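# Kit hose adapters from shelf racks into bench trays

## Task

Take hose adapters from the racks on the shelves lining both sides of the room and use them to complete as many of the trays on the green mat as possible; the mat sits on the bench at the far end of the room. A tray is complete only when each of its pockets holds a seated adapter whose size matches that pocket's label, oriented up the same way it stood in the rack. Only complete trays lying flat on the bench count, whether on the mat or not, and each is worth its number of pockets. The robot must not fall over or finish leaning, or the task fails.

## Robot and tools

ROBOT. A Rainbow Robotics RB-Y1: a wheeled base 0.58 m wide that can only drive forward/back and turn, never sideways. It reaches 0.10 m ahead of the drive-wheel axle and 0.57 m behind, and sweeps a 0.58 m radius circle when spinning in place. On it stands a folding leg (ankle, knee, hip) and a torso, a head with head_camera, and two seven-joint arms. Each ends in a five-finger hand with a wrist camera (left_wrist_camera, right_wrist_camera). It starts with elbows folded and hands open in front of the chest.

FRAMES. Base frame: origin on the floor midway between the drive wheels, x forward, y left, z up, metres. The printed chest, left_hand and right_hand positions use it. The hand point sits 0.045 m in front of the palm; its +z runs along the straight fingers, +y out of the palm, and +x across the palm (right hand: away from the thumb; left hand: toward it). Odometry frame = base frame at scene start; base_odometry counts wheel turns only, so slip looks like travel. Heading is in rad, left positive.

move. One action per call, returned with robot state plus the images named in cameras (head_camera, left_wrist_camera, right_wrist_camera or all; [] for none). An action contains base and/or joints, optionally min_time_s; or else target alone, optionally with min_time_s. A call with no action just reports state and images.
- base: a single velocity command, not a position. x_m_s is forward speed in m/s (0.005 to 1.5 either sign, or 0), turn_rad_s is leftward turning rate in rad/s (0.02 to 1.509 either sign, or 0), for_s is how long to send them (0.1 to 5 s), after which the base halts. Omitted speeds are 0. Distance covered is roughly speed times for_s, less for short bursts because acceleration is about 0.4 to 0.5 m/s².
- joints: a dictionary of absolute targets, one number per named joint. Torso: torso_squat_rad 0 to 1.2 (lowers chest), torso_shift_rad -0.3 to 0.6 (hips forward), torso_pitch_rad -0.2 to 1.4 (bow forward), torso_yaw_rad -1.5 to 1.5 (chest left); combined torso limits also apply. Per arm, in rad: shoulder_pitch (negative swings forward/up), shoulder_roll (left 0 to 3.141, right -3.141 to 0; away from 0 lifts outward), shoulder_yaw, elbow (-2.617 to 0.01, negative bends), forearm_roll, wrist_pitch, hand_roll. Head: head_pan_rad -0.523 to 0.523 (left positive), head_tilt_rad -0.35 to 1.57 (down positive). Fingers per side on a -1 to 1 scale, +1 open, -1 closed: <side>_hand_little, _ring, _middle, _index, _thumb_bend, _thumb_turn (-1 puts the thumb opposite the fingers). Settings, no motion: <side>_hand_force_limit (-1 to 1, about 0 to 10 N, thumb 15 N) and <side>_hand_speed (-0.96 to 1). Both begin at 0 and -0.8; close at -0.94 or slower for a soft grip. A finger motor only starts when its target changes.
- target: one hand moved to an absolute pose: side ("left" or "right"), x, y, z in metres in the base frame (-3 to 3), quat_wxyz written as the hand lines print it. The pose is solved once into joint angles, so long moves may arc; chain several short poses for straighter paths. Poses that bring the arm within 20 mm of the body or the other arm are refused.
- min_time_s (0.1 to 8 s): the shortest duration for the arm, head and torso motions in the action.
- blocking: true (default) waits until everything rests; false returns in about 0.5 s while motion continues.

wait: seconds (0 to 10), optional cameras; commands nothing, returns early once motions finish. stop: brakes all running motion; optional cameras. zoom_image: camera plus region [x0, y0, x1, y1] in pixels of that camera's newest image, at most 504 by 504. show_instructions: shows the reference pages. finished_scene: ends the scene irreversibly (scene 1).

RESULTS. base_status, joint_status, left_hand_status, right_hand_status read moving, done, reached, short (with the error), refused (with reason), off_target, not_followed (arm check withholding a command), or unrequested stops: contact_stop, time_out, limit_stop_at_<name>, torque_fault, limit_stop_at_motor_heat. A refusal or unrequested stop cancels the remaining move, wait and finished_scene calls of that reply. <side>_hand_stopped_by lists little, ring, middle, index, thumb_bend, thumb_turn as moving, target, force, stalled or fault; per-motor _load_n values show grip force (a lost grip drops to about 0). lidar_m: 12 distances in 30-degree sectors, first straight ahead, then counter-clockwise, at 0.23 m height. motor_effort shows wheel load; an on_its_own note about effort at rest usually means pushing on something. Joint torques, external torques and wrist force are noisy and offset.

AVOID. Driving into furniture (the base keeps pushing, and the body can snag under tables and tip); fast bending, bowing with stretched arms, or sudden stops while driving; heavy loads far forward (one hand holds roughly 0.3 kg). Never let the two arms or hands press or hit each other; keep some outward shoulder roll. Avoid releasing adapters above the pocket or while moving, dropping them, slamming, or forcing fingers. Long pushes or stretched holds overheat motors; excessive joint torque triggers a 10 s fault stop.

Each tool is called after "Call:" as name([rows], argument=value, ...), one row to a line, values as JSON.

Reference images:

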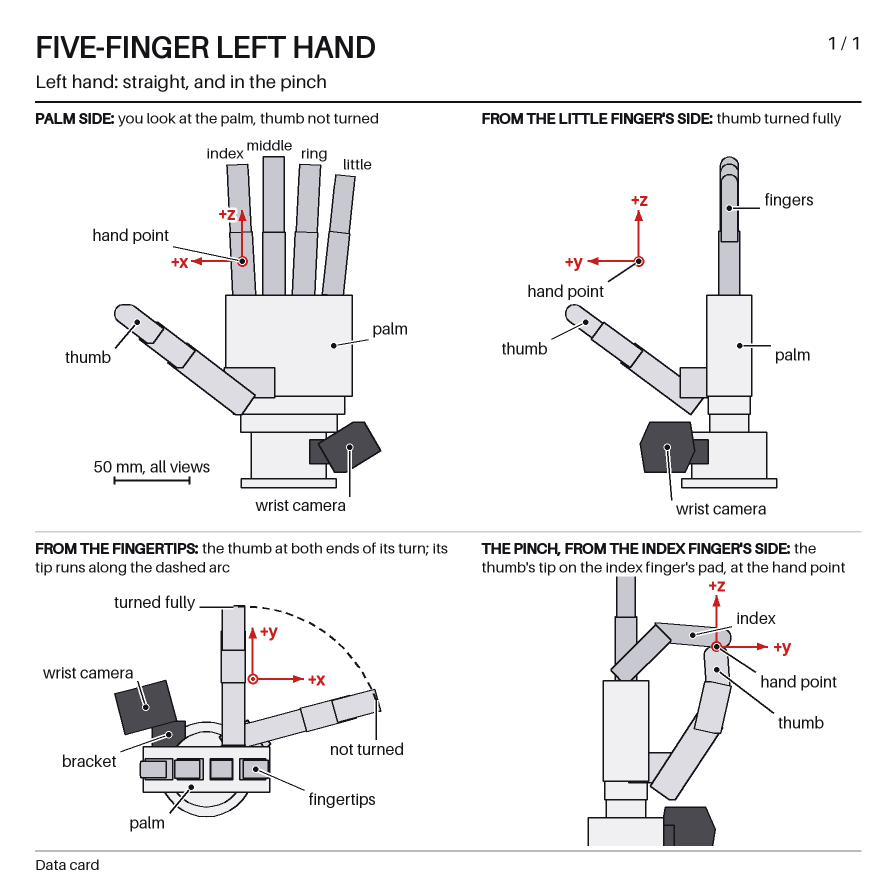

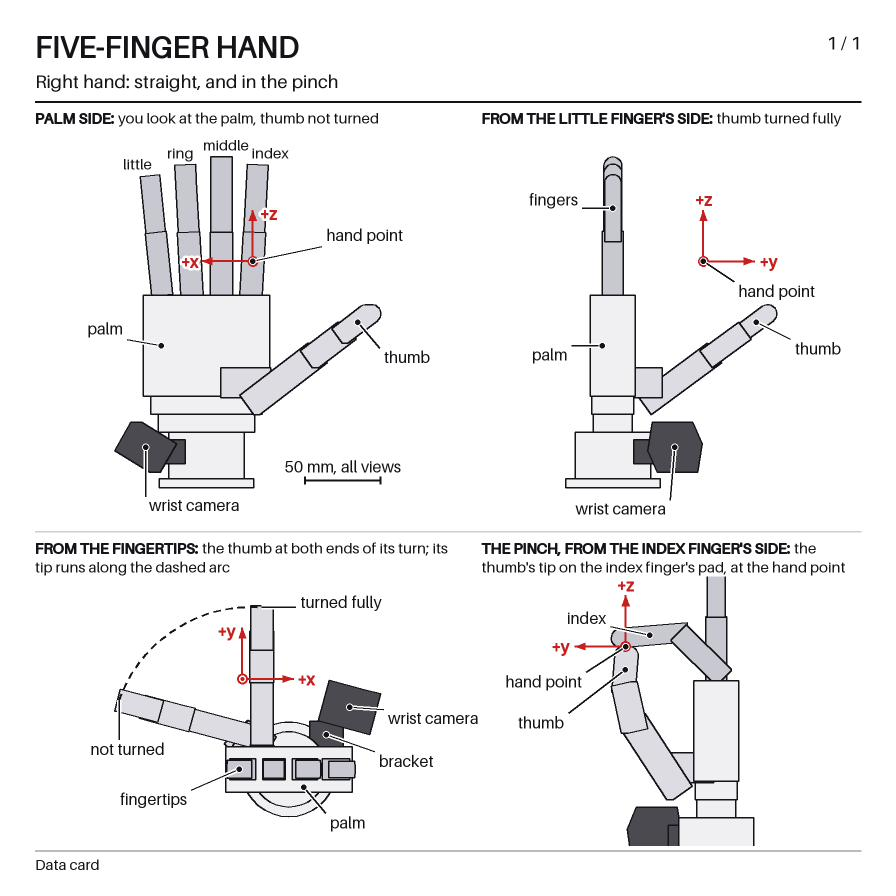

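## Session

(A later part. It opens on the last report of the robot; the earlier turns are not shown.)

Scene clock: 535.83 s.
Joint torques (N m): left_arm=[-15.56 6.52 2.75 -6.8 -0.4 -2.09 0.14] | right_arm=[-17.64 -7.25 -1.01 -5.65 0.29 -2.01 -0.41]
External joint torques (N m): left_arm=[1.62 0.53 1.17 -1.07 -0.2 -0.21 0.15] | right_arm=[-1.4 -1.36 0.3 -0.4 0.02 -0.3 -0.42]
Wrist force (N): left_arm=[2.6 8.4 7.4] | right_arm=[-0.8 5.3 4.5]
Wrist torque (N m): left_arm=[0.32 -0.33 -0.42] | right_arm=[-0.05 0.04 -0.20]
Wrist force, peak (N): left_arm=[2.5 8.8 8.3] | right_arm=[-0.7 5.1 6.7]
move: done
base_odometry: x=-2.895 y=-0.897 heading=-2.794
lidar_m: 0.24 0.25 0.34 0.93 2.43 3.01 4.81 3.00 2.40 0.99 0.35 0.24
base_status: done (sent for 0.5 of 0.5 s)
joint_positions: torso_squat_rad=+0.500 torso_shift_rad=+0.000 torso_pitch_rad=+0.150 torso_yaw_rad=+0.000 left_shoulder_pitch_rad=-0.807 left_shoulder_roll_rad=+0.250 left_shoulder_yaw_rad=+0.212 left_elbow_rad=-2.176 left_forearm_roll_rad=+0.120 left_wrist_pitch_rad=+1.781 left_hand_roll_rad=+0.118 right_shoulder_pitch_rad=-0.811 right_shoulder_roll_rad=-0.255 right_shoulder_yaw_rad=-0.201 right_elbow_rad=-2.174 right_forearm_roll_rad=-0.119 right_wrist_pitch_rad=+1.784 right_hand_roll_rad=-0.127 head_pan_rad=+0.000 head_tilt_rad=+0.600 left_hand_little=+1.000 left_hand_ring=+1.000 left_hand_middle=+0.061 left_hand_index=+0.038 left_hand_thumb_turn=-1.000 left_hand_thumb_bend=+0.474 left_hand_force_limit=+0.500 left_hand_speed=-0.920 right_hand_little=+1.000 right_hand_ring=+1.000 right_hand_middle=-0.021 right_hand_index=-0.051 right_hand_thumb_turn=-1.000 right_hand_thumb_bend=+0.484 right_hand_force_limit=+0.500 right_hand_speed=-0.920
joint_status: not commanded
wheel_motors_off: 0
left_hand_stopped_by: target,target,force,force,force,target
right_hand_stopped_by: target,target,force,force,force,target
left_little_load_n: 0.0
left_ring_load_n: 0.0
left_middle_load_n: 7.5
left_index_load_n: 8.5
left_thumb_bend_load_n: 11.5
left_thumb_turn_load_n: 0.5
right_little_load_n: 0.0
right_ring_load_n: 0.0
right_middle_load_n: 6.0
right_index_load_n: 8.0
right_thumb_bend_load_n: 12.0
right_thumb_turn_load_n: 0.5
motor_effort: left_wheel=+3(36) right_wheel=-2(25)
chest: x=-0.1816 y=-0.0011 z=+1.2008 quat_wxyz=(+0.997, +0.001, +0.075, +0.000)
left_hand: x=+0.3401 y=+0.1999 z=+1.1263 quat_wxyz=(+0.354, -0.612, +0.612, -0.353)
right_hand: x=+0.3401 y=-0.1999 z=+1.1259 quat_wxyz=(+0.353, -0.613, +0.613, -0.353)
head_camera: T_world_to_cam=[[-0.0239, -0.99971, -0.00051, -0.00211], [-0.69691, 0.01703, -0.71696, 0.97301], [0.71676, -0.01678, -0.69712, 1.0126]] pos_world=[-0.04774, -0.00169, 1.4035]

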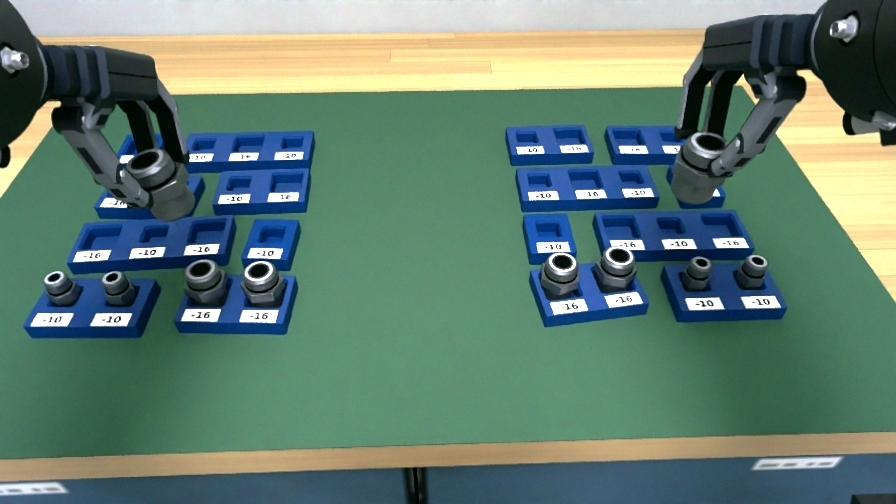

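Call:
move(target={"side": "right", "x": 0.4894, "y": -0.3356, "z": 1.06, "quat_wxyz": [0.3536, -0.6124, 0.6124, -0.3536]}, min_time_s=1.5)

Call:
move(target={"side": "right", "x": 0.4894, "y": -0.3356, "z": 0.958, "quat_wxyz": [0.3536, -0.6124, 0.6124, -0.3536]}, min_time_s=2, cameras=["head_camera"])

Call:
zoom_image(camera="head_camera", region=[650, 160, 790, 260])

Scene clock: 539.03 s.
Joint torques (N m): left_arm=[-15.32 5.54 3.41 -6.55 -0.37 -1.95 0.25] | right_arm=[-23.15 -13.25 -1.05 -9.13 -0.55 -1.8 -0.14]
External joint torques (N m): left_arm=[1.86 -0.45 1.84 -0.82 -0.18 -0.06 0.26] | right_arm=[-1.93 -1.62 -0.27 -0.04 -0.35 -0.13 -0.15]
Wrist force (N): left_arm=[2.5 8.7 7.6] | right_arm=[-0.9 5.1 4.2]
Wrist torque (N m): left_arm=[0.35 -0.30 -0.43] | right_arm=[-0.04 0.06 -0.02]
Wrist force, peak (N): left_arm=[2.9 8.6 7.8] | right_arm=[-1.4 5.8 5.9]
move: done
base_odometry: x=-2.895 y=-0.897 heading=-2.794
lidar_m: 0.23 0.24 0.35 0.93 2.42 3.02 4.81 3.00 2.40 0.98 0.34 0.24
base_status: not commanded
joint_positions: torso_squat_rad=+0.500 torso_shift_rad=+0.000 torso_pitch_rad=+0.150 torso_yaw_rad=+0.000 left_shoulder_pitch_rad=-0.807 left_shoulder_roll_rad=+0.250 left_shoulder_yaw_rad=+0.212 left_elbow_rad=-2.176 left_forearm_roll_rad=+0.120 left_wrist_pitch_rad=+1.781 left_hand_roll_rad=+0.118 right_shoulder_pitch_rad=-0.988 right_shoulder_roll_rad=-0.451 right_shoulder_yaw_rad=-0.436 right_elbow_rad=-1.213 right_forearm_roll_rad=-0.335 right_wrist_pitch_rad=+1.118 right_hand_roll_rad=+0.246 head_pan_rad=+0.000 head_tilt_rad=+0.600 left_hand_little=+1.000 left_hand_ring=+1.000 left_hand_middle=+0.061 left_hand_index=+0.038 left_hand_thumb_turn=-1.000 left_hand_thumb_bend=+0.474 left_hand_force_limit=+0.500 left_hand_speed=-0.920 right_hand_little=+1.000 right_hand_ring=+1.000 right_hand_middle=-0.021 right_hand_index=-0.051 right_hand_thumb_turn=-1.000 right_hand_thumb_bend=+0.484 right_hand_force_limit=+0.500 right_hand_speed=-0.920
joint_status: all done
wheel_motors_off: 0
left_hand_stopped_by: target,target,force,force,force,target
right_hand_stopped_by: target,target,force,force,force,target
left_little_load_n: 0.0
left_ring_load_n: 0.0
left_middle_load_n: 7.5
left_index_load_n: 8.5
left_thumb_bend_load_n: 11.5
left_thumb_turn_load_n: 0.5
right_little_load_n: 0.0
right_ring_load_n: 0.0
right_middle_load_n: 6.0
right_index_load_n: 8.0
right_thumb_bend_load_n: 12.0
right_thumb_turn_load_n: 0.5
motor_effort: left_wheel=+3(6) right_wheel=-2(3)
chest: x=-0.1816 y=-0.0011 z=+1.2008 quat_wxyz=(+0.997, +0.001, +0.075, +0.000)
left_hand: x=+0.3400 y=+0.1999 z=+1.1264 quat_wxyz=(+0.354, -0.612, +0.612, -0.353)
right_hand: x=+0.4889 y=-0.3356 z=+1.0597 quat_wxyz=(+0.353, -0.612, +0.613, -0.354)
right_hand_status: reached (checked arc that bows 37 mm and turns the hand up to 6 deg, planned for 1.5 s): 1 mm and 0.1 deg off.
pictures: none

Scene clock: 541.37 s.
Joint torques (N m): left_arm=[-15.54 5.71 2.61 -6.71 -0.35 -1.84 0.19] | right_arm=[-21.49 -12.41 -1.45 -9.63 -0.59 -2.12 0.02]
External joint torques (N m): left_arm=[1.63 -0.28 1.03 -0.98 -0.15 0.05 0.2] | right_arm=[-0.97 -1.16 -0.9 0.08 -0.32 -0.51 0.02]
Wrist force (N): left_arm=[2.6 8.6 7.7] | right_arm=[-0.9 5.4 4.7]
Wrist torque (N m): left_arm=[0.33 -0.31 -0.42] | right_arm=[-0.04 0.02 -0.01]
Wrist force, peak (N): left_arm=[2.7 8.8 7.6] | right_arm=[-1.6 5.5 5.3]
move: done
base_odometry: x=-2.895 y=-0.897 heading=-2.794
lidar_m: 0.23 0.24 0.34 0.93 2.41 3.02 4.82 2.99 2.40 0.98 0.35 0.24
base_status: not commanded
joint_positions: torso_squat_rad=+0.500 torso_shift_rad=+0.000 torso_pitch_rad=+0.150 torso_yaw_rad=+0.000 left_shoulder_pitch_rad=-0.807 left_shoulder_roll_rad=+0.250 left_shoulder_yaw_rad=+0.212 left_elbow_rad=-2.176 left_forearm_roll_rad=+0.120 left_wrist_pitch_rad=+1.781 left_hand_roll_rad=+0.118 right_shoulder_pitch_rad=-0.872 right_shoulder_roll_rad=-0.375 right_shoulder_yaw_rad=-0.450 right_elbow_rad=-1.063 right_forearm_roll_rad=-0.381 right_wrist_pitch_rad=+0.849 right_hand_roll_rad=+0.365 head_pan_rad=+0.000 head_tilt_rad=+0.600 left_hand_little=+1.000 left_hand_ring=+1.000 left_hand_middle=+0.061 left_hand_index=+0.038 left_hand_thumb_turn=-1.000 left_hand_thumb_bend=+0.474 left_hand_force_limit=+0.500 left_hand_speed=-0.920 right_hand_little=+1.000 right_hand_ring=+1.000 right_hand_middle=-0.021 right_hand_index=-0.051 right_hand_thumb_turn=-1.000 right_hand_thumb_bend=+0.484 right_hand_force_limit=+0.500 right_hand_speed=-0.920
joint_status: all done
wheel_motors_off: 0
left_hand_stopped_by: target,target,force,force,force,target
right_hand_stopped_by: target,target,force,force,force,target
left_little_load_n: 0.0
left_ring_load_n: 0.0
left_middle_load_n: 7.5
left_index_load_n: 8.5
left_thumb_bend_load_n: 11.5
left_thumb_turn_load_n: 0.5
right_little_load_n: 0.0
right_ring_load_n: 0.0
right_middle_load_n: 5.5
right_index_load_n: 8.0
right_thumb_bend_load_n: 11.5
right_thumb_turn_load_n: 0.5
motor_effort: left_wheel=+6(6) right_wheel=-3(3)
chest: x=-0.1816 y=-0.0011 z=+1.2008 quat_wxyz=(+0.997, +0.001, +0.075, +0.000)
left_hand: x=+0.3400 y=+0.1999 z=+1.1264 quat_wxyz=(+0.354, -0.612, +0.612, -0.353)
right_hand: x=+0.4892 y=-0.3356 z=+0.9577 quat_wxyz=(+0.353, -0.612, +0.612, -0.353)
right_hand_status: reached (checked arc that bows 5 mm and turns the hand up to 1 deg, planned for 2.0 s): 0 mm and 0.0 deg off.
head_camera: T_world_to_cam=[[-0.02391, -0.99971, -0.00051, -0.00211], [-0.69686, 0.01703, -0.71701, 0.97301], [0.71681, -0.01678, -0.69707, 1.0126]] pos_world=[-0.04784, -0.00169, 1.4035]

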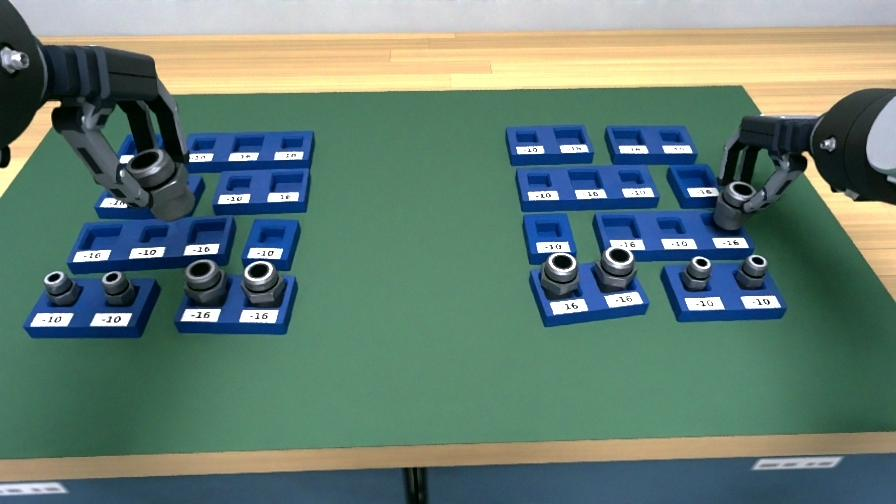

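Scaled by 3.600 from the camera's image (finer frame: 1280x720).

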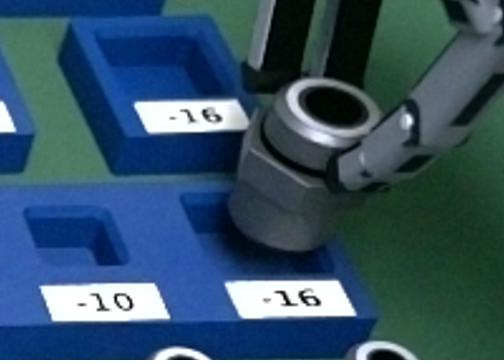

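Call:
move(target={"side": "right", "x": 0.4894, "y": -0.3295, "z": 0.956, "quat_wxyz": [0.3536, -0.6124, 0.6124, -0.3536]}, min_time_s=1, cameras=["head_camera"])

Call:
zoom_image(camera="head_camera", region=[650, 160, 790, 260])

Scene clock: 543.40 s.
Joint torques (N m): left_arm=[-15.68 6.09 2.98 -6.27 -0.41 -2.01 0.31] | right_arm=[-21.57 -12.09 0.84 -10.41 -0.25 -2.15 -0.46]
External joint torques (N m): left_arm=[1.49 0.09 1.41 -0.54 -0.22 -0.12 0.32] | right_arm=[-1.05 -1.06 1.35 -0.7 0.01 -0.53 -0.47]
Wrist force (N): left_arm=[2.4 8.6 7.3] | right_arm=[-1.2 4.9 5.3]
Wrist torque (N m): left_arm=[0.36 -0.28 -0.44] | right_arm=[-0.18 0.06 -0.18]
Wrist force, peak (N): left_arm=[2.7 8.6 8.0] | right_arm=[-0.6 5.9 5.5]
move: done
base_odometry: x=-2.895 y=-0.897 heading=-2.794
lidar_m: 0.23 0.25 0.34 0.93 2.41 3.02 4.82 3.02 2.41 0.98 0.36 0.25
base_status: not commanded
joint_positions: torso_squat_rad=+0.500 torso_shift_rad=+0.000 torso_pitch_rad=+0.150 torso_yaw_rad=+0.000 left_shoulder_pitch_rad=-0.807 left_shoulder_roll_rad=+0.250 left_shoulder_yaw_rad=+0.212 left_elbow_rad=-2.176 left_forearm_roll_rad=+0.120 left_wrist_pitch_rad=+1.781 left_hand_roll_rad=+0.118 right_shoulder_pitch_rad=-0.868 right_shoulder_roll_rad=-0.361 right_shoulder_yaw_rad=-0.446 right_elbow_rad=-1.073 right_forearm_roll_rad=-0.367 right_wrist_pitch_rad=+0.847 right_hand_roll_rad=+0.354 head_pan_rad=+0.000 head_tilt_rad=+0.600 left_hand_little=+1.000 left_hand_ring=+1.000 left_hand_middle=+0.061 left_hand_index=+0.038 left_hand_thumb_turn=-1.000 left_hand_thumb_bend=+0.474 left_hand_force_limit=+0.500 left_hand_speed=-0.920 right_hand_little=+1.000 right_hand_ring=+1.000 right_hand_middle=-0.021 right_hand_index=-0.051 right_hand_thumb_turn=-1.000 right_hand_thumb_bend=+0.484 right_hand_force_limit=+0.500 right_hand_speed=-0.920
joint_status: all done
wheel_motors_off: 0
left_hand_stopped_by: target,target,force,force,force,target
right_hand_stopped_by: target,target,force,force,force,target
left_little_load_n: 0.0
left_ring_load_n: 0.0
left_middle_load_n: 7.5
left_index_load_n: 8.5
left_thumb_bend_load_n: 11.5
left_thumb_turn_load_n: 0.5
right_little_load_n: 0.0
right_ring_load_n: 0.0
right_middle_load_n: 6.0
right_index_load_n: 8.0
right_thumb_bend_load_n: 11.5
right_thumb_turn_load_n: 0.5
motor_effort: left_wheel=+2(6) right_wheel=-2(3)
chest: x=-0.1816 y=-0.0011 z=+1.2008 quat_wxyz=(+0.997, +0.001, +0.075, +0.000)
left_hand: x=+0.3400 y=+0.1999 z=+1.1264 quat_wxyz=(+0.354, -0.612, +0.612, -0.353)
right_hand: x=+0.4892 y=-0.3297 z=+0.9557 quat_wxyz=(+0.354, -0.612, +0.613, -0.353)
right_hand_status: reached (checked arc that bows 0 mm and turns the hand up to 0 deg, planned for 1.0 s): 0 mm and 0.0 deg off.
head_camera: T_world_to_cam=[[-0.02391, -0.99971, -0.00051, -0.00211], [-0.69686, 0.01703, -0.71701, 0.97301], [0.71681, -0.01678, -0.69707, 1.0126]] pos_world=[-0.04784, -0.00169, 1.4035]

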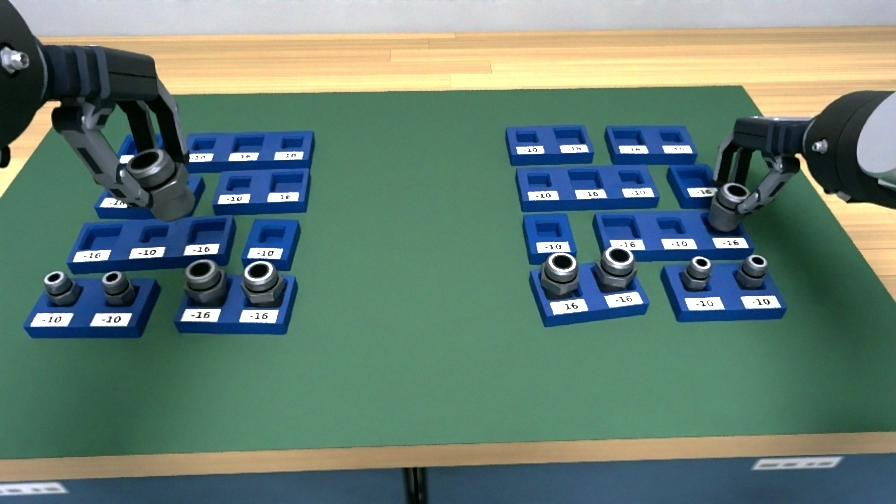

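Scaled by 3.600 from the camera's image (finer frame: 1280x720).

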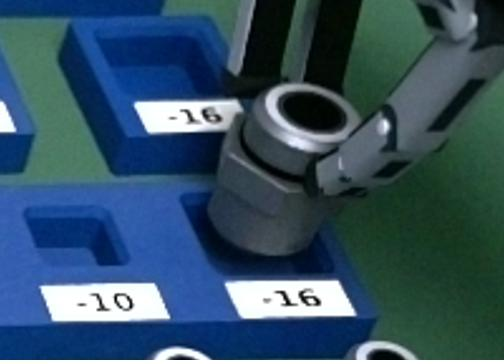

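Call:
move(target={"side": "right", "x": 0.4887, "y": -0.3295, "z": 0.948, "quat_wxyz": [0.3536, -0.6124, 0.6124, -0.3536]}, min_time_s=1, cameras=["head_camera"])

Call:
zoom_image(camera="head_camera", region=[650, 160, 790, 260])

Scene clock: 545.77 s.
Joint torques (N m): left_arm=[-15.36 5.91 3.02 -6.81 -0.34 -2.02 0.22] | right_arm=[-21.21 -11.94 -0.25 -9.56 -0.61 -2.06 0.32]
External joint torques (N m): left_arm=[1.82 -0.08 1.44 -1.08 -0.14 -0.14 0.23] | right_arm=[-0.78 -0.96 0.24 0.18 -0.36 -0.45 0.31]
Wrist force (N): left_arm=[2.6 8.4 7.7] | right_arm=[-1.6 5.2 4.5]
Wrist torque (N m): left_arm=[0.31 -0.30 -0.42] | right_arm=[-0.05 0.20 -0.07]
Wrist force, peak (N): left_arm=[2.8 8.8 7.7] | right_arm=[-1.2 5.3 5.5]
move: done
base_odometry: x=-2.895 y=-0.897 heading=-2.794
lidar_m: 0.22 0.24 0.33 0.93 2.42 3.02 4.82 3.00 2.39 0.99 0.35 0.25
base_status: not commanded
joint_positions: torso_squat_rad=+0.500 torso_shift_rad=+0.000 torso_pitch_rad=+0.150 torso_yaw_rad=+0.000 left_shoulder_pitch_rad=-0.807 left_shoulder_roll_rad=+0.250 left_shoulder_yaw_rad=+0.212 left_elbow_rad=-2.176 left_forearm_roll_rad=+0.120 left_wrist_pitch_rad=+1.781 left_hand_roll_rad=+0.118 right_shoulder_pitch_rad=-0.859 right_shoulder_roll_rad=-0.356 right_shoulder_yaw_rad=-0.446 right_elbow_rad=-1.062 right_forearm_roll_rad=-0.372 right_wrist_pitch_rad=+0.827 right_hand_roll_rad=+0.363 head_pan_rad=+0.000 head_tilt_rad=+0.600 left_hand_little=+1.000 left_hand_ring=+1.000 left_hand_middle=+0.061 left_hand_index=+0.038 left_hand_thumb_turn=-1.000 left_hand_thumb_bend=+0.474 left_hand_force_limit=+0.500 left_hand_speed=-0.920 right_hand_little=+1.000 right_hand_ring=+1.000 right_hand_middle=-0.021 right_hand_index=-0.051 right_hand_thumb_turn=-1.000 right_hand_thumb_bend=+0.484 right_hand_force_limit=+0.500 right_hand_speed=-0.920
joint_status: all done
wheel_motors_off: 0
left_hand_stopped_by: target,target,force,force,force,target
right_hand_stopped_by: target,target,force,force,force,target
left_little_load_n: 0.0
left_ring_load_n: 0.0
left_middle_load_n: 7.5
left_index_load_n: 8.5
left_thumb_bend_load_n: 11.5
left_thumb_turn_load_n: 0.5
right_little_load_n: 0.0
right_ring_load_n: 0.0
right_middle_load_n: 5.5
right_index_load_n: 8.0
right_thumb_bend_load_n: 12.0
right_thumb_turn_load_n: 0.5
motor_effort: left_wheel=+4(6) right_wheel=-3(3)
chest: x=-0.1816 y=-0.0011 z=+1.2008 quat_wxyz=(+0.997, +0.001, +0.075, +0.000)
left_hand: x=+0.3400 y=+0.1999 z=+1.1264 quat_wxyz=(+0.354, -0.612, +0.612, -0.353)
right_hand: x=+0.4882 y=-0.3296 z=+0.9479 quat_wxyz=(+0.353, -0.612, +0.613, -0.353)
right_hand_status: reached (checked arc that bows 0 mm and turns the hand up to 0 deg, planned for 1.0 s): 1 mm and 0.1 deg off.
head_camera: T_world_to_cam=[[-0.02391, -0.99971, -0.00051, -0.00211], [-0.69686, 0.01703, -0.71701, 0.97301], [0.71681, -0.01678, -0.69707, 1.0126]] pos_world=[-0.04784, -0.00169, 1.4035]

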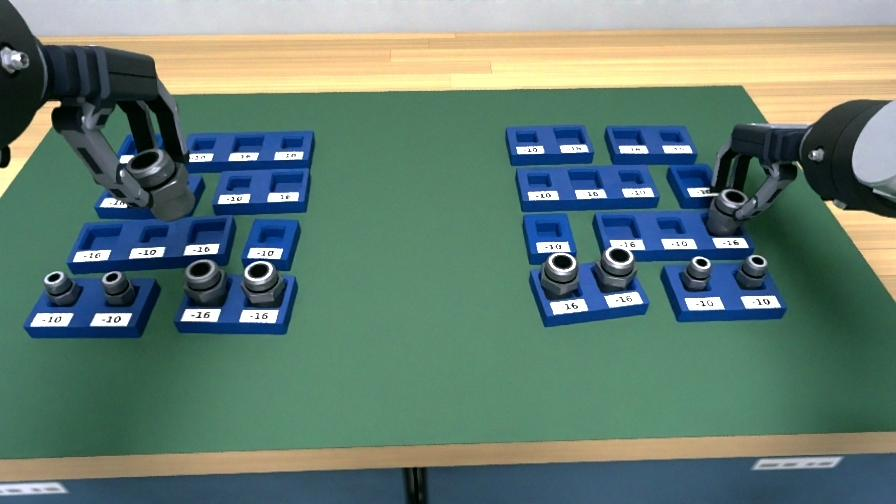

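Scaled by 3.600 from the camera's image (finer frame: 1280x720).

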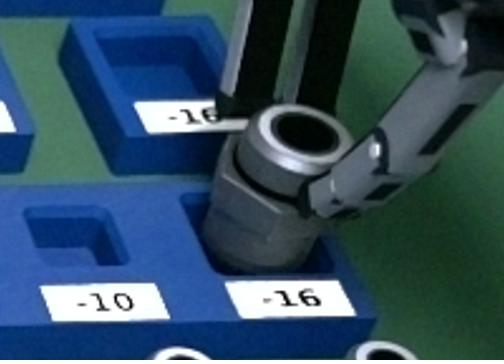

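Call:
move(target={"side": "right", "x": 0.4905, "y": -0.3295, "z": 0.943, "quat_wxyz": [0.3536, -0.6124, 0.6124, -0.3536]}, min_time_s=1)

Call:
move(target={"side": "right", "x": 0.4905, "y": -0.3295, "z": 0.939, "quat_wxyz": [0.3536, -0.6124, 0.6124, -0.3536]}, min_time_s=1, cameras=["head_camera"])

Call:
zoom_image(camera="head_camera", region=[650, 160, 790, 260])

Scene clock: 547.40 s.
Joint torques (N m): left_arm=[-15.82 6.01 2.92 -6.67 -0.4 -1.93 0.16] | right_arm=[-23.28 -13.71 -0.12 -9.59 -0.74 -2.13 0.03]
External joint torques (N m): left_arm=[1.36 0.02 1.35 -0.94 -0.2 -0.04 0.17] | right_arm=[-2.79 -2.72 0.35 0.16 -0.48 -0.52 0.02]
Wrist force (N): left_arm=[2.6 8.3 7.5] | right_arm=[-1.0 5.3 4.4]
Wrist torque (N m): left_arm=[0.30 -0.33 -0.42] | right_arm=[-0.08 0.06 0.00]
Wrist force, peak (N): left_arm=[2.7 8.7 7.8] | right_arm=[-1.5 5.8 5.6]
move: done
base_odometry: x=-2.895 y=-0.897 heading=-2.794
lidar_m: 0.23 0.24 0.34 0.93 2.41 3.02 4.81 3.01 2.39 0.99 0.35 0.25
base_status: not commanded
joint_positions: torso_squat_rad=+0.500 torso_shift_rad=+0.000 torso_pitch_rad=+0.150 torso_yaw_rad=+0.000 left_shoulder_pitch_rad=-0.807 left_shoulder_roll_rad=+0.250 left_shoulder_yaw_rad=+0.212 left_elbow_rad=-2.176 left_forearm_roll_rad=+0.120 left_wrist_pitch_rad=+1.781 left_hand_roll_rad=+0.118 right_shoulder_pitch_rad=-0.864 right_shoulder_roll_rad=-0.356 right_shoulder_yaw_rad=-0.446 right_elbow_rad=-1.034 right_forearm_roll_rad=-0.378 right_wrist_pitch_rad=+0.804 right_hand_roll_rad=+0.373 head_pan_rad=+0.000 head_tilt_rad=+0.600 left_hand_little=+1.000 left_hand_ring=+1.000 left_hand_middle=+0.061 left_hand_index=+0.038 left_hand_thumb_turn=-1.000 left_hand_thumb_bend=+0.474 left_hand_force_limit=+0.500 left_hand_speed=-0.920 right_hand_little=+1.000 right_hand_ring=+1.000 right_hand_middle=-0.021 right_hand_index=-0.051 right_hand_thumb_turn=-1.000 right_hand_thumb_bend=+0.484 right_hand_force_limit=+0.500 right_hand_speed=-0.920
joint_status: all done
wheel_motors_off: 0
left_hand_stopped_by: target,target,force,force,force,target
right_hand_stopped_by: target,target,force,force,force,target
left_little_load_n: 0.0
left_ring_load_n: 0.0
left_middle_load_n: 7.5
left_index_load_n: 8.5
left_thumb_bend_load_n: 11.5
left_thumb_turn_load_n: 0.5
right_little_load_n: 0.5
right_ring_load_n: 0.0
right_middle_load_n: 6.0
right_index_load_n: 8.0
right_thumb_bend_load_n: 12.0
right_thumb_turn_load_n: 0.5
motor_effort: left_wheel=+5(7) right_wheel=-2(3)
chest: x=-0.1816 y=-0.0011 z=+1.2008 quat_wxyz=(+0.997, +0.001, +0.075, +0.000)
left_hand: x=+0.3400 y=+0.1999 z=+1.1264 quat_wxyz=(+0.354, -0.612, +0.612, -0.353)
right_hand: x=+0.4898 y=-0.3295 z=+0.9425 quat_wxyz=(+0.353, -0.612, +0.613, -0.353)
right_hand_status: reached (checked arc that bows 1 mm and turns the hand up to 0 deg, planned for 1.0 s): 1 mm and 0.1 deg off.
pictures: none

Scene clock: 548.73 s.
Joint torques (N m): left_arm=[-15.55 6.06 3.03 -6.5 -0.24 -2.04 0.13] | right_arm=[-21.39 -12.17 -0.19 -9.73 -0.61 -2.14 0.23]
External joint torques (N m): left_arm=[1.63 0.07 1.45 -0.77 -0.05 -0.15 0.14] | right_arm=[-0.89 -1.18 0.28 0.03 -0.35 -0.54 0.22]
Wrist force (N): left_arm=[2.8 8.4 7.4] | right_arm=[-1.2 5.2 5.0]
Wrist torque (N m): left_arm=[0.32 -0.35 -0.40] | right_arm=[-0.11 0.07 -0.05]
Wrist force, peak (N): left_arm=[2.9 8.7 7.7] | right_arm=[-1.0 5.7 5.4]
move: done
base_odometry: x=-2.895 y=-0.897 heading=-2.794
lidar_m: 0.23 0.24 0.34 0.93 2.42 3.02 4.82 3.00 2.39 0.99 0.35 0.25
base_status: not commanded
joint_positions: torso_squat_rad=+0.500 torso_shift_rad=+0.000 torso_pitch_rad=+0.150 torso_yaw_rad=+0.000 left_shoulder_pitch_rad=-0.807 left_shoulder_roll_rad=+0.250 left_shoulder_yaw_rad=+0.212 left_elbow_rad=-2.176 left_forearm_roll_rad=+0.120 left_wrist_pitch_rad=+1.781 left_hand_roll_rad=+0.118 right_shoulder_pitch_rad=-0.863 right_shoulder_roll_rad=-0.356 right_shoulder_yaw_rad=-0.446 right_elbow_rad=-1.020 right_forearm_roll_rad=-0.383 right_wrist_pitch_rad=+0.790 right_hand_roll_rad=+0.381 head_pan_rad=+0.000 head_tilt_rad=+0.600 left_hand_little=+1.000 left_hand_ring=+1.000 left_hand_middle=+0.061 left_hand_index=+0.038 left_hand_thumb_turn=-1.000 left_hand_thumb_bend=+0.474 left_hand_force_limit=+0.500 left_hand_speed=-0.920 right_hand_little=+1.000 right_hand_ring=+1.000 right_hand_middle=-0.021 right_hand_index=-0.051 right_hand_thumb_turn=-1.000 right_hand_thumb_bend=+0.484 right_hand_force_limit=+0.500 right_hand_speed=-0.920
joint_status: all done
wheel_motors_off: 0
left_hand_stopped_by: target,target,force,force,force,target
right_hand_stopped_by: target,target,force,force,force,target
left_little_load_n: 0.0
left_ring_load_n: 0.0
left_middle_load_n: 7.5
left_index_load_n: 8.5
left_thumb_bend_load_n: 11.5
left_thumb_turn_load_n: 0.5
right_little_load_n: -0.5
right_ring_load_n: 0.0
right_middle_load_n: 6.0
right_index_load_n: 8.0
right_thumb_bend_load_n: 12.0
right_thumb_turn_load_n: 0.5
motor_effort: left_wheel=+5(6) right_wheel=-2(3)
chest: x=-0.1816 y=-0.0011 z=+1.2008 quat_wxyz=(+0.997, +0.001, +0.075, +0.000)
left_hand: x=+0.3400 y=+0.1999 z=+1.1264 quat_wxyz=(+0.354, -0.612, +0.612, -0.353)
right_hand: x=+0.4902 y=-0.3296 z=+0.9388 quat_wxyz=(+0.353, -0.612, +0.613, -0.353)
right_hand_status: reached (checked arc that bows 0 mm and turns the hand up to 0 deg, planned for 1.0 s): 0 mm and 0.0 deg off.
head_camera: T_world_to_cam=[[-0.02391, -0.99971, -0.00051, -0.00211], [-0.69686, 0.01703, -0.71701, 0.97301], [0.71681, -0.01678, -0.69707, 1.0126]] pos_world=[-0.04784, -0.00169, 1.4035]

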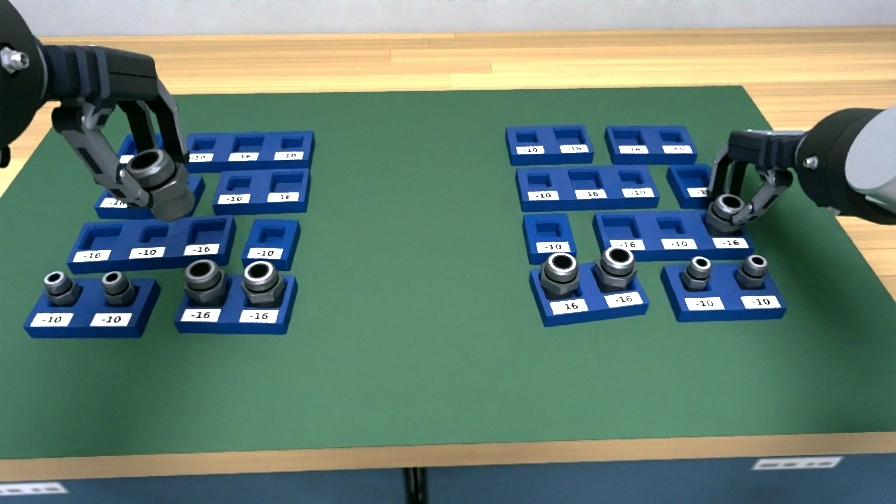

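Scaled by 3.600 from the camera's image (finer frame: 1280x720).

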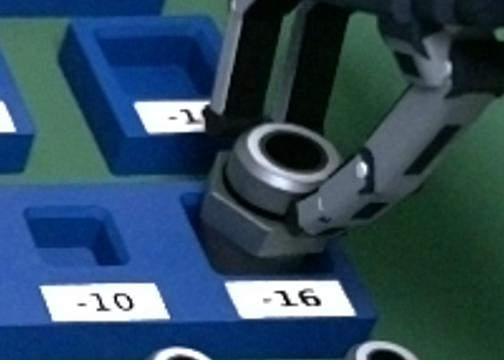

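Call:
move(target={"side": "right", "x": 0.4905, "y": -0.3295, "z": 0.935, "quat_wxyz": [0.3536, -0.6124, 0.6124, -0.3536]}, min_time_s=1)

Scene clock: 550.27 s.
Joint torques (N m): left_arm=[-15.43 5.79 2.78 -6.72 -0.38 -2.07 0.14] | right_arm=[-16.14 -10.38 0.18 -5.32 0.55 -1.38 0.58]
External joint torques (N m): left_arm=[1.75 -0.21 1.21 -1 -0.18 -0.19 0.15] | right_arm=[4.37 0.61 0.64 4.45 0.81 0.23 0.57]
Wrist force (N): left_arm=[2.6 8.5 7.5] | right_arm=[-4.1 -3.0 -6.5]
Wrist torque (N m): left_arm=[0.32 -0.33 -0.42] | right_arm=[-0.59 0.18 -0.11]
Wrist force, peak (N): left_arm=[2.7 8.7 7.6] | right_arm=[-4.4 -3.4 -9.0]
move: done
base_odometry: x=-2.895 y=-0.897 heading=-2.794
lidar_m: 0.23 0.24 0.34 0.94 2.41 3.01 4.82 3.01 2.39 0.98 0.35 0.25
base_status: not commanded
joint_positions: torso_squat_rad=+0.500 torso_shift_rad=+0.000 torso_pitch_rad=+0.150 torso_yaw_rad=+0.000 left_shoulder_pitch_rad=-0.807 left_shoulder_roll_rad=+0.250 left_shoulder_yaw_rad=+0.212 left_elbow_rad=-2.176 left_forearm_roll_rad=+0.120 left_wrist_pitch_rad=+1.781 left_hand_roll_rad=+0.118 right_shoulder_pitch_rad=-0.863 right_shoulder_roll_rad=-0.355 right_shoulder_yaw_rad=-0.446 right_elbow_rad=-1.008 right_forearm_roll_rad=-0.388 right_wrist_pitch_rad=+0.777 right_hand_roll_rad=+0.388 head_pan_rad=+0.000 head_tilt_rad=+0.600 left_hand_little=+1.000 left_hand_ring=+1.000 left_hand_middle=+0.061 left_hand_index=+0.038 left_hand_thumb_turn=-1.000 left_hand_thumb_bend=+0.474 left_hand_force_limit=+0.500 left_hand_speed=-0.920 right_hand_little=+1.000 right_hand_ring=+1.000 right_hand_middle=-0.021 right_hand_index=-0.051 right_hand_thumb_turn=-1.000 right_hand_thumb_bend=+0.484 right_hand_force_limit=+0.500 right_hand_speed=-0.920
joint_status: all done
wheel_motors_off: 0
left_hand_stopped_by: target,target,force,force,force,target
right_hand_stopped_by: target,target,force,force,force,target
left_little_load_n: 0.0
left_ring_load_n: 0.0
left_middle_load_n: 7.5
left_index_load_n: 8.5
left_thumb_bend_load_n: 11.5
left_thumb_turn_load_n: 0.5
right_little_load_n: 0.0
right_ring_load_n: 0.0
right_middle_load_n: 5.5
right_index_load_n: 8.5
right_thumb_bend_load_n: 11.0
right_thumb_turn_load_n: 1.5
motor_effort: left_wheel=+2(6) right_wheel=-3(3)
chest: x=-0.1819 y=-0.0011 z=+1.2008 quat_wxyz=(+0.997, +0.001, +0.075, +0.000)
left_hand: x=+0.3398 y=+0.1999 z=+1.1266 quat_wxyz=(+0.354, -0.612, +0.612, -0.353)
right_hand: x=+0.4907 y=-0.3296 z=+0.9366 quat_wxyz=(+0.354, -0.612, +0.612, -0.354)
right_hand_status: reached (checked arc that bows 0 mm and turns the hand up to 0 deg, planned for 1.0 s): 2 mm and 0.1 deg off.
pictures: none

Call:
move(target={"side": "right", "x": 0.4903, "y": -0.3295, "z": 0.938, "quat_wxyz": [0.3536, -0.6124, 0.6124, -0.3536]}, min_time_s=0.5)

Call:
move(joints={"right_hand_speed": -0.85, "right_hand_index": 0.2, "right_hand_middle": 0.2, "right_hand_thumb_bend": 0.6})

Call:
move(target={"side": "right", "x": 0.4895, "y": -0.3295, "z": 0.97, "quat_wxyz": [0.3536, -0.6124, 0.6124, -0.3536]}, min_time_s=1.2, cameras=["head_camera"])

Call:
zoom_image(camera="head_camera", region=[650, 160, 790, 260])

Scene clock: 551.47 s.
Joint torques (N m): left_arm=[-15.35 5.91 1.98 -6.65 -0.33 -2.05 0.2] | right_arm=[-20.76 -13.71 -0.21 -8.81 0.13 -1.07 -0.41]
External joint torques (N m): left_arm=[1.83 -0.08 0.4 -0.93 -0.14 -0.16 0.21] | right_arm=[-0.24 -2.72 0.25 0.96 0.38 0.54 -0.42]
Wrist force (N): left_arm=[2.6 8.5 7.3] | right_arm=[-1.6 2.6 3.7]
Wrist torque (N m): left_arm=[0.35 -0.33 -0.43] | right_arm=[-0.06 0.13 -0.28]
Wrist force, peak (N): left_arm=[2.5 8.9 7.6] | right_arm=[-4.4 -3.9 -8.9]
move: done
base_odometry: x=-2.895 y=-0.897 heading=-2.794
lidar_m: 0.23 0.24 0.34 0.93 2.41 3.03 4.81 3.01 2.39 0.98 0.35 0.25
base_status: not commanded
joint_positions: torso_squat_rad=+0.500 torso_shift_rad=+0.000 torso_pitch_rad=+0.150 torso_yaw_rad=+0.000 left_shoulder_pitch_rad=-0.807 left_shoulder_roll_rad=+0.250 left_shoulder_yaw_rad=+0.212 left_elbow_rad=-2.176 left_forearm_roll_rad=+0.120 left_wrist_pitch_rad=+1.781 left_hand_roll_rad=+0.118 right_shoulder_pitch_rad=-0.864 right_shoulder_roll_rad=-0.355 right_shoulder_yaw_rad=-0.446 right_elbow_rad=-1.014 right_forearm_roll_rad=-0.385 right_wrist_pitch_rad=+0.785 right_hand_roll_rad=+0.385 head_pan_rad=+0.000 head_tilt_rad=+0.600 left_hand_little=+1.000 left_hand_ring=+1.000 left_hand_middle=+0.061 left_hand_index=+0.038 left_hand_thumb_turn=-1.000 left_hand_thumb_bend=+0.474 left_hand_force_limit=+0.500 left_hand_speed=-0.920 right_hand_little=+1.000 right_hand_ring=+1.000 right_hand_middle=-0.021 right_hand_index=-0.051 right_hand_thumb_turn=-1.000 right_hand_thumb_bend=+0.484 right_hand_force_limit=+0.500 right_hand_speed=-0.920
joint_status: all done
wheel_motors_off: 0
left_hand_stopped_by: target,target,force,force,force,target
right_hand_stopped_by: target,target,force,force,force,target
left_little_load_n: 0.0
left_ring_load_n: 0.0
left_middle_load_n: 7.5
left_index_load_n: 8.5
left_thumb_bend_load_n: 11.5
left_thumb_turn_load_n: 0.5
right_little_load_n: 0.0
right_ring_load_n: 0.0
right_middle_load_n: 6.0
right_index_load_n: 8.0
right_thumb_bend_load_n: 11.0
right_thumb_turn_load_n: 0.5
motor_effort: left_wheel=+5(6) right_wheel=-2(3)
chest: x=-0.1819 y=-0.0011 z=+1.2008 quat_wxyz=(+0.997, +0.001, +0.075, +0.000)
left_hand: x=+0.3398 y=+0.1999 z=+1.1266 quat_wxyz=(+0.354, -0.612, +0.612, -0.353)
right_hand: x=+0.4903 y=-0.3293 z=+0.9379 quat_wxyz=(+0.354, -0.612, +0.612, -0.353)
right_hand_status: reached (checked arc that bows 0 mm and turns the hand up to 0 deg, planned for 0.5 s): 0 mm and 0.0 deg off.
pictures: none

Scene clock: 552.57 s.
Joint torques (N m): left_arm=[-15.3 6.09 2.91 -6.46 -0.49 -1.8 0.05] | right_arm=[-21.08 -13.82 -0.02 -8.94 -0.14 -1.33 -0.48]
External joint torques (N m): left_arm=[1.88 0.09 1.34 -0.74 -0.29 0.09 0.05] | right_arm=[-0.56 -2.83 0.44 0.83 0.12 0.27 -0.49]
Wrist force (N): left_arm=[2.7 8.8 7.6] | right_arm=[-0.9 3.2 3.9]
Wrist torque (N m): left_arm=[0.38 -0.33 -0.43] | right_arm=[-0.15 0.04 -0.21]
Wrist force, peak (N): left_arm=[2.7 8.8 7.6] | right_arm=[-1.5 3.9 4.5]
move: done
base_odometry: x=-2.895 y=-0.897 heading=-2.794
lidar_m: 0.24 0.25 0.33 0.94 2.43 3.02 4.82 3.00 2.38 0.99 0.35 0.25
base_status: not commanded
joint_positions: torso_squat_rad=+0.500 torso_shift_rad=+0.000 torso_pitch_rad=+0.150 torso_yaw_rad=+0.000 left_shoulder_pitch_rad=-0.807 left_shoulder_roll_rad=+0.250 left_shoulder_yaw_rad=+0.212 left_elbow_rad=-2.176 left_forearm_roll_rad=+0.120 left_wrist_pitch_rad=+1.781 left_hand_roll_rad=+0.118 right_shoulder_pitch_rad=-0.864 right_shoulder_roll_rad=-0.355 right_shoulder_yaw_rad=-0.446 right_elbow_rad=-1.014 right_forearm_roll_rad=-0.385 right_wrist_pitch_rad=+0.785 right_hand_roll_rad=+0.385 head_pan_rad=+0.000 head_tilt_rad=+0.600 left_hand_little=+1.000 left_hand_ring=+1.000 left_hand_middle=+0.061 left_hand_index=+0.038 left_hand_thumb_turn=-1.000 left_hand_thumb_bend=+0.474 left_hand_force_limit=+0.500 left_hand_speed=-0.920 right_hand_little=+1.000 right_hand_ring=+1.000 right_hand_middle=+0.200 right_hand_index=+0.200 right_hand_thumb_turn=-1.000 right_hand_thumb_bend=+0.600 right_hand_force_limit=+0.500 right_hand_speed=-0.850
joint_status: all done
wheel_motors_off: 0
left_hand_stopped_by: target,target,force,force,force,target
right_hand_stopped_by: target,target,target,target,target,target
left_little_load_n: 0.0
left_ring_load_n: -0.5
left_middle_load_n: 7.5
left_index_load_n: 9.0
left_thumb_bend_load_n: 11.5
left_thumb_turn_load_n: 0.5
right_little_load_n: 0.0
right_ring_load_n: 0.0
right_middle_load_n: 0.0
right_index_load_n: 0.0
right_thumb_bend_load_n: 0.0
right_thumb_turn_load_n: 0.0
motor_effort: left_wheel=+3(5) right_wheel=-2(3)
chest: x=-0.1819 y=-0.0011 z=+1.2008 quat_wxyz=(+0.997, +0.001, +0.075, +0.000)
left_hand: x=+0.3398 y=+0.1999 z=+1.1266 quat_wxyz=(+0.354, -0.612, +0.612, -0.353)
right_hand: x=+0.4903 y=-0.3293 z=+0.9378 quat_wxyz=(+0.354, -0.612, +0.612, -0.353)
pictures: none

Scene clock: 554.10 s.
Joint torques (N m): left_arm=[-15.86 5.59 2.43 -6.43 -0.42 -2.05 0.29] | right_arm=[-21.7 -13.99 0.57 -9.38 -0.13 -1.25 -0.46]
External joint torques (N m): left_arm=[1.32 -0.4 0.85 -0.7 -0.23 -0.16 0.3] | right_arm=[-1.07 -2.9 1.12 0.28 0.11 0.38 -0.47]
Wrist force (N): left_arm=[2.6 8.4 7.2] | right_arm=[-1.1 4.0 3.8]
Wrist torque (N m): left_arm=[0.34 -0.33 -0.42] | right_arm=[-0.01 0.08 -0.20]
Wrist force, peak (N): left_arm=[2.7 8.7 7.7] | right_arm=[-1.8 3.7 4.4]
move: done
base_odometry: x=-2.895 y=-0.897 heading=-2.794
lidar_m: 0.23 0.24 0.33 0.92 2.42 3.02 4.82 3.00 2.39 0.97 0.34 0.24
base_status: not commanded
joint_positions: torso_squat_rad=+0.500 torso_shift_rad=+0.000 torso_pitch_rad=+0.150 torso_yaw_rad=+0.000 left_shoulder_pitch_rad=-0.807 left_shoulder_roll_rad=+0.250 left_shoulder_yaw_rad=+0.212 left_elbow_rad=-2.176 left_forearm_roll_rad=+0.120 left_wrist_pitch_rad=+1.781 left_hand_roll_rad=+0.118 right_shoulder_pitch_rad=-0.880 right_shoulder_roll_rad=-0.370 right_shoulder_yaw_rad=-0.442 right_elbow_rad=-1.100 right_forearm_roll_rad=-0.357 right_wrist_pitch_rad=+0.886 right_hand_roll_rad=+0.333 head_pan_rad=+0.000 head_tilt_rad=+0.600 left_hand_little=+1.000 left_hand_ring=+1.000 left_hand_middle=+0.061 left_hand_index=+0.038 left_hand_thumb_turn=-1.000 left_hand_thumb_bend=+0.474 left_hand_force_limit=+0.500 left_hand_speed=-0.920 right_hand_little=+1.000 right_hand_ring=+1.000 right_hand_middle=+0.200 right_hand_index=+0.200 right_hand_thumb_turn=-1.000 right_hand_thumb_bend=+0.600 right_hand_force_limit=+0.500 right_hand_speed=-0.850
joint_status: all done
wheel_motors_off: 0
left_hand_stopped_by: target,target,force,force,force,target
right_hand_stopped_by: target,target,target,target,target,target
left_little_load_n: 0.0
left_ring_load_n: 0.0
left_middle_load_n: 7.5
left_index_load_n: 8.5
left_thumb_bend_load_n: 11.5
left_thumb_turn_load_n: 0.5
right_little_load_n: 0.0
right_ring_load_n: 0.0
right_middle_load_n: 0.0
right_index_load_n: 0.0
right_thumb_bend_load_n: 0.0
right_thumb_turn_load_n: 0.0
motor_effort: left_wheel=+3(6) right_wheel=-2(3)
chest: x=-0.1819 y=-0.0011 z=+1.2008 quat_wxyz=(+0.997, +0.001, +0.075, +0.000)
left_hand: x=+0.3398 y=+0.1999 z=+1.1266 quat_wxyz=(+0.354, -0.612, +0.612, -0.353)
right_hand: x=+0.4896 y=-0.3294 z=+0.9695 quat_wxyz=(+0.354, -0.612, +0.613, -0.353)
right_hand_status: reached (checked arc that bows 1 mm and turns the hand up to 0 deg, planned for 1.2 s): 1 mm and 0.1 deg off.
head_camera: T_world_to_cam=[[-0.02391, -0.99971, -0.00052, -0.002], [-0.69655, 0.01703, -0.7173, 0.9733], [0.71711, -0.01678, -0.69676, 1.01248]] pos_world=[-0.04815, -0.00159, 1.40361]

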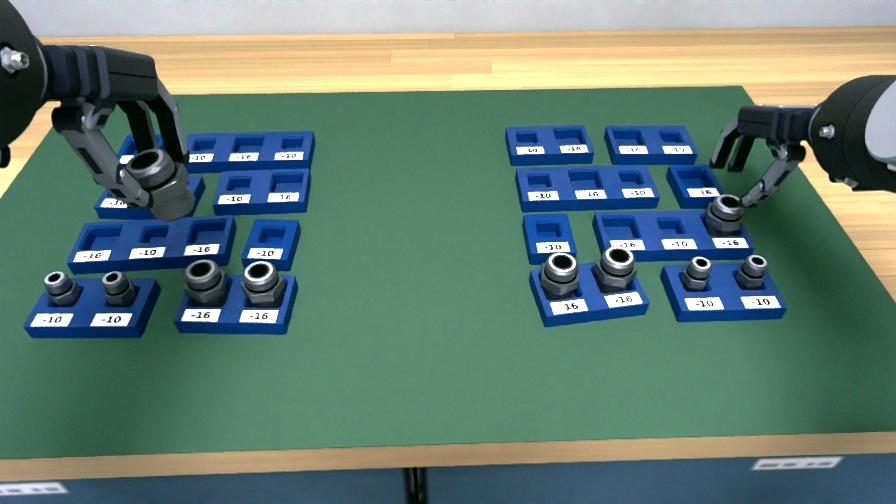

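Scaled by 3.600 from the camera's image (finer frame: 1280x720).

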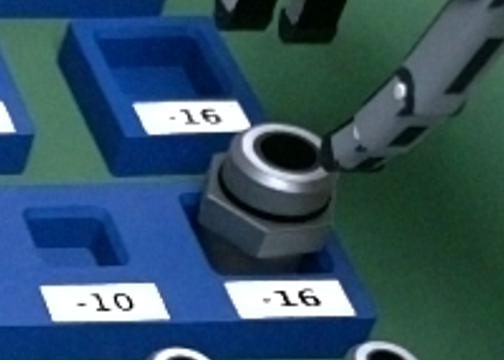

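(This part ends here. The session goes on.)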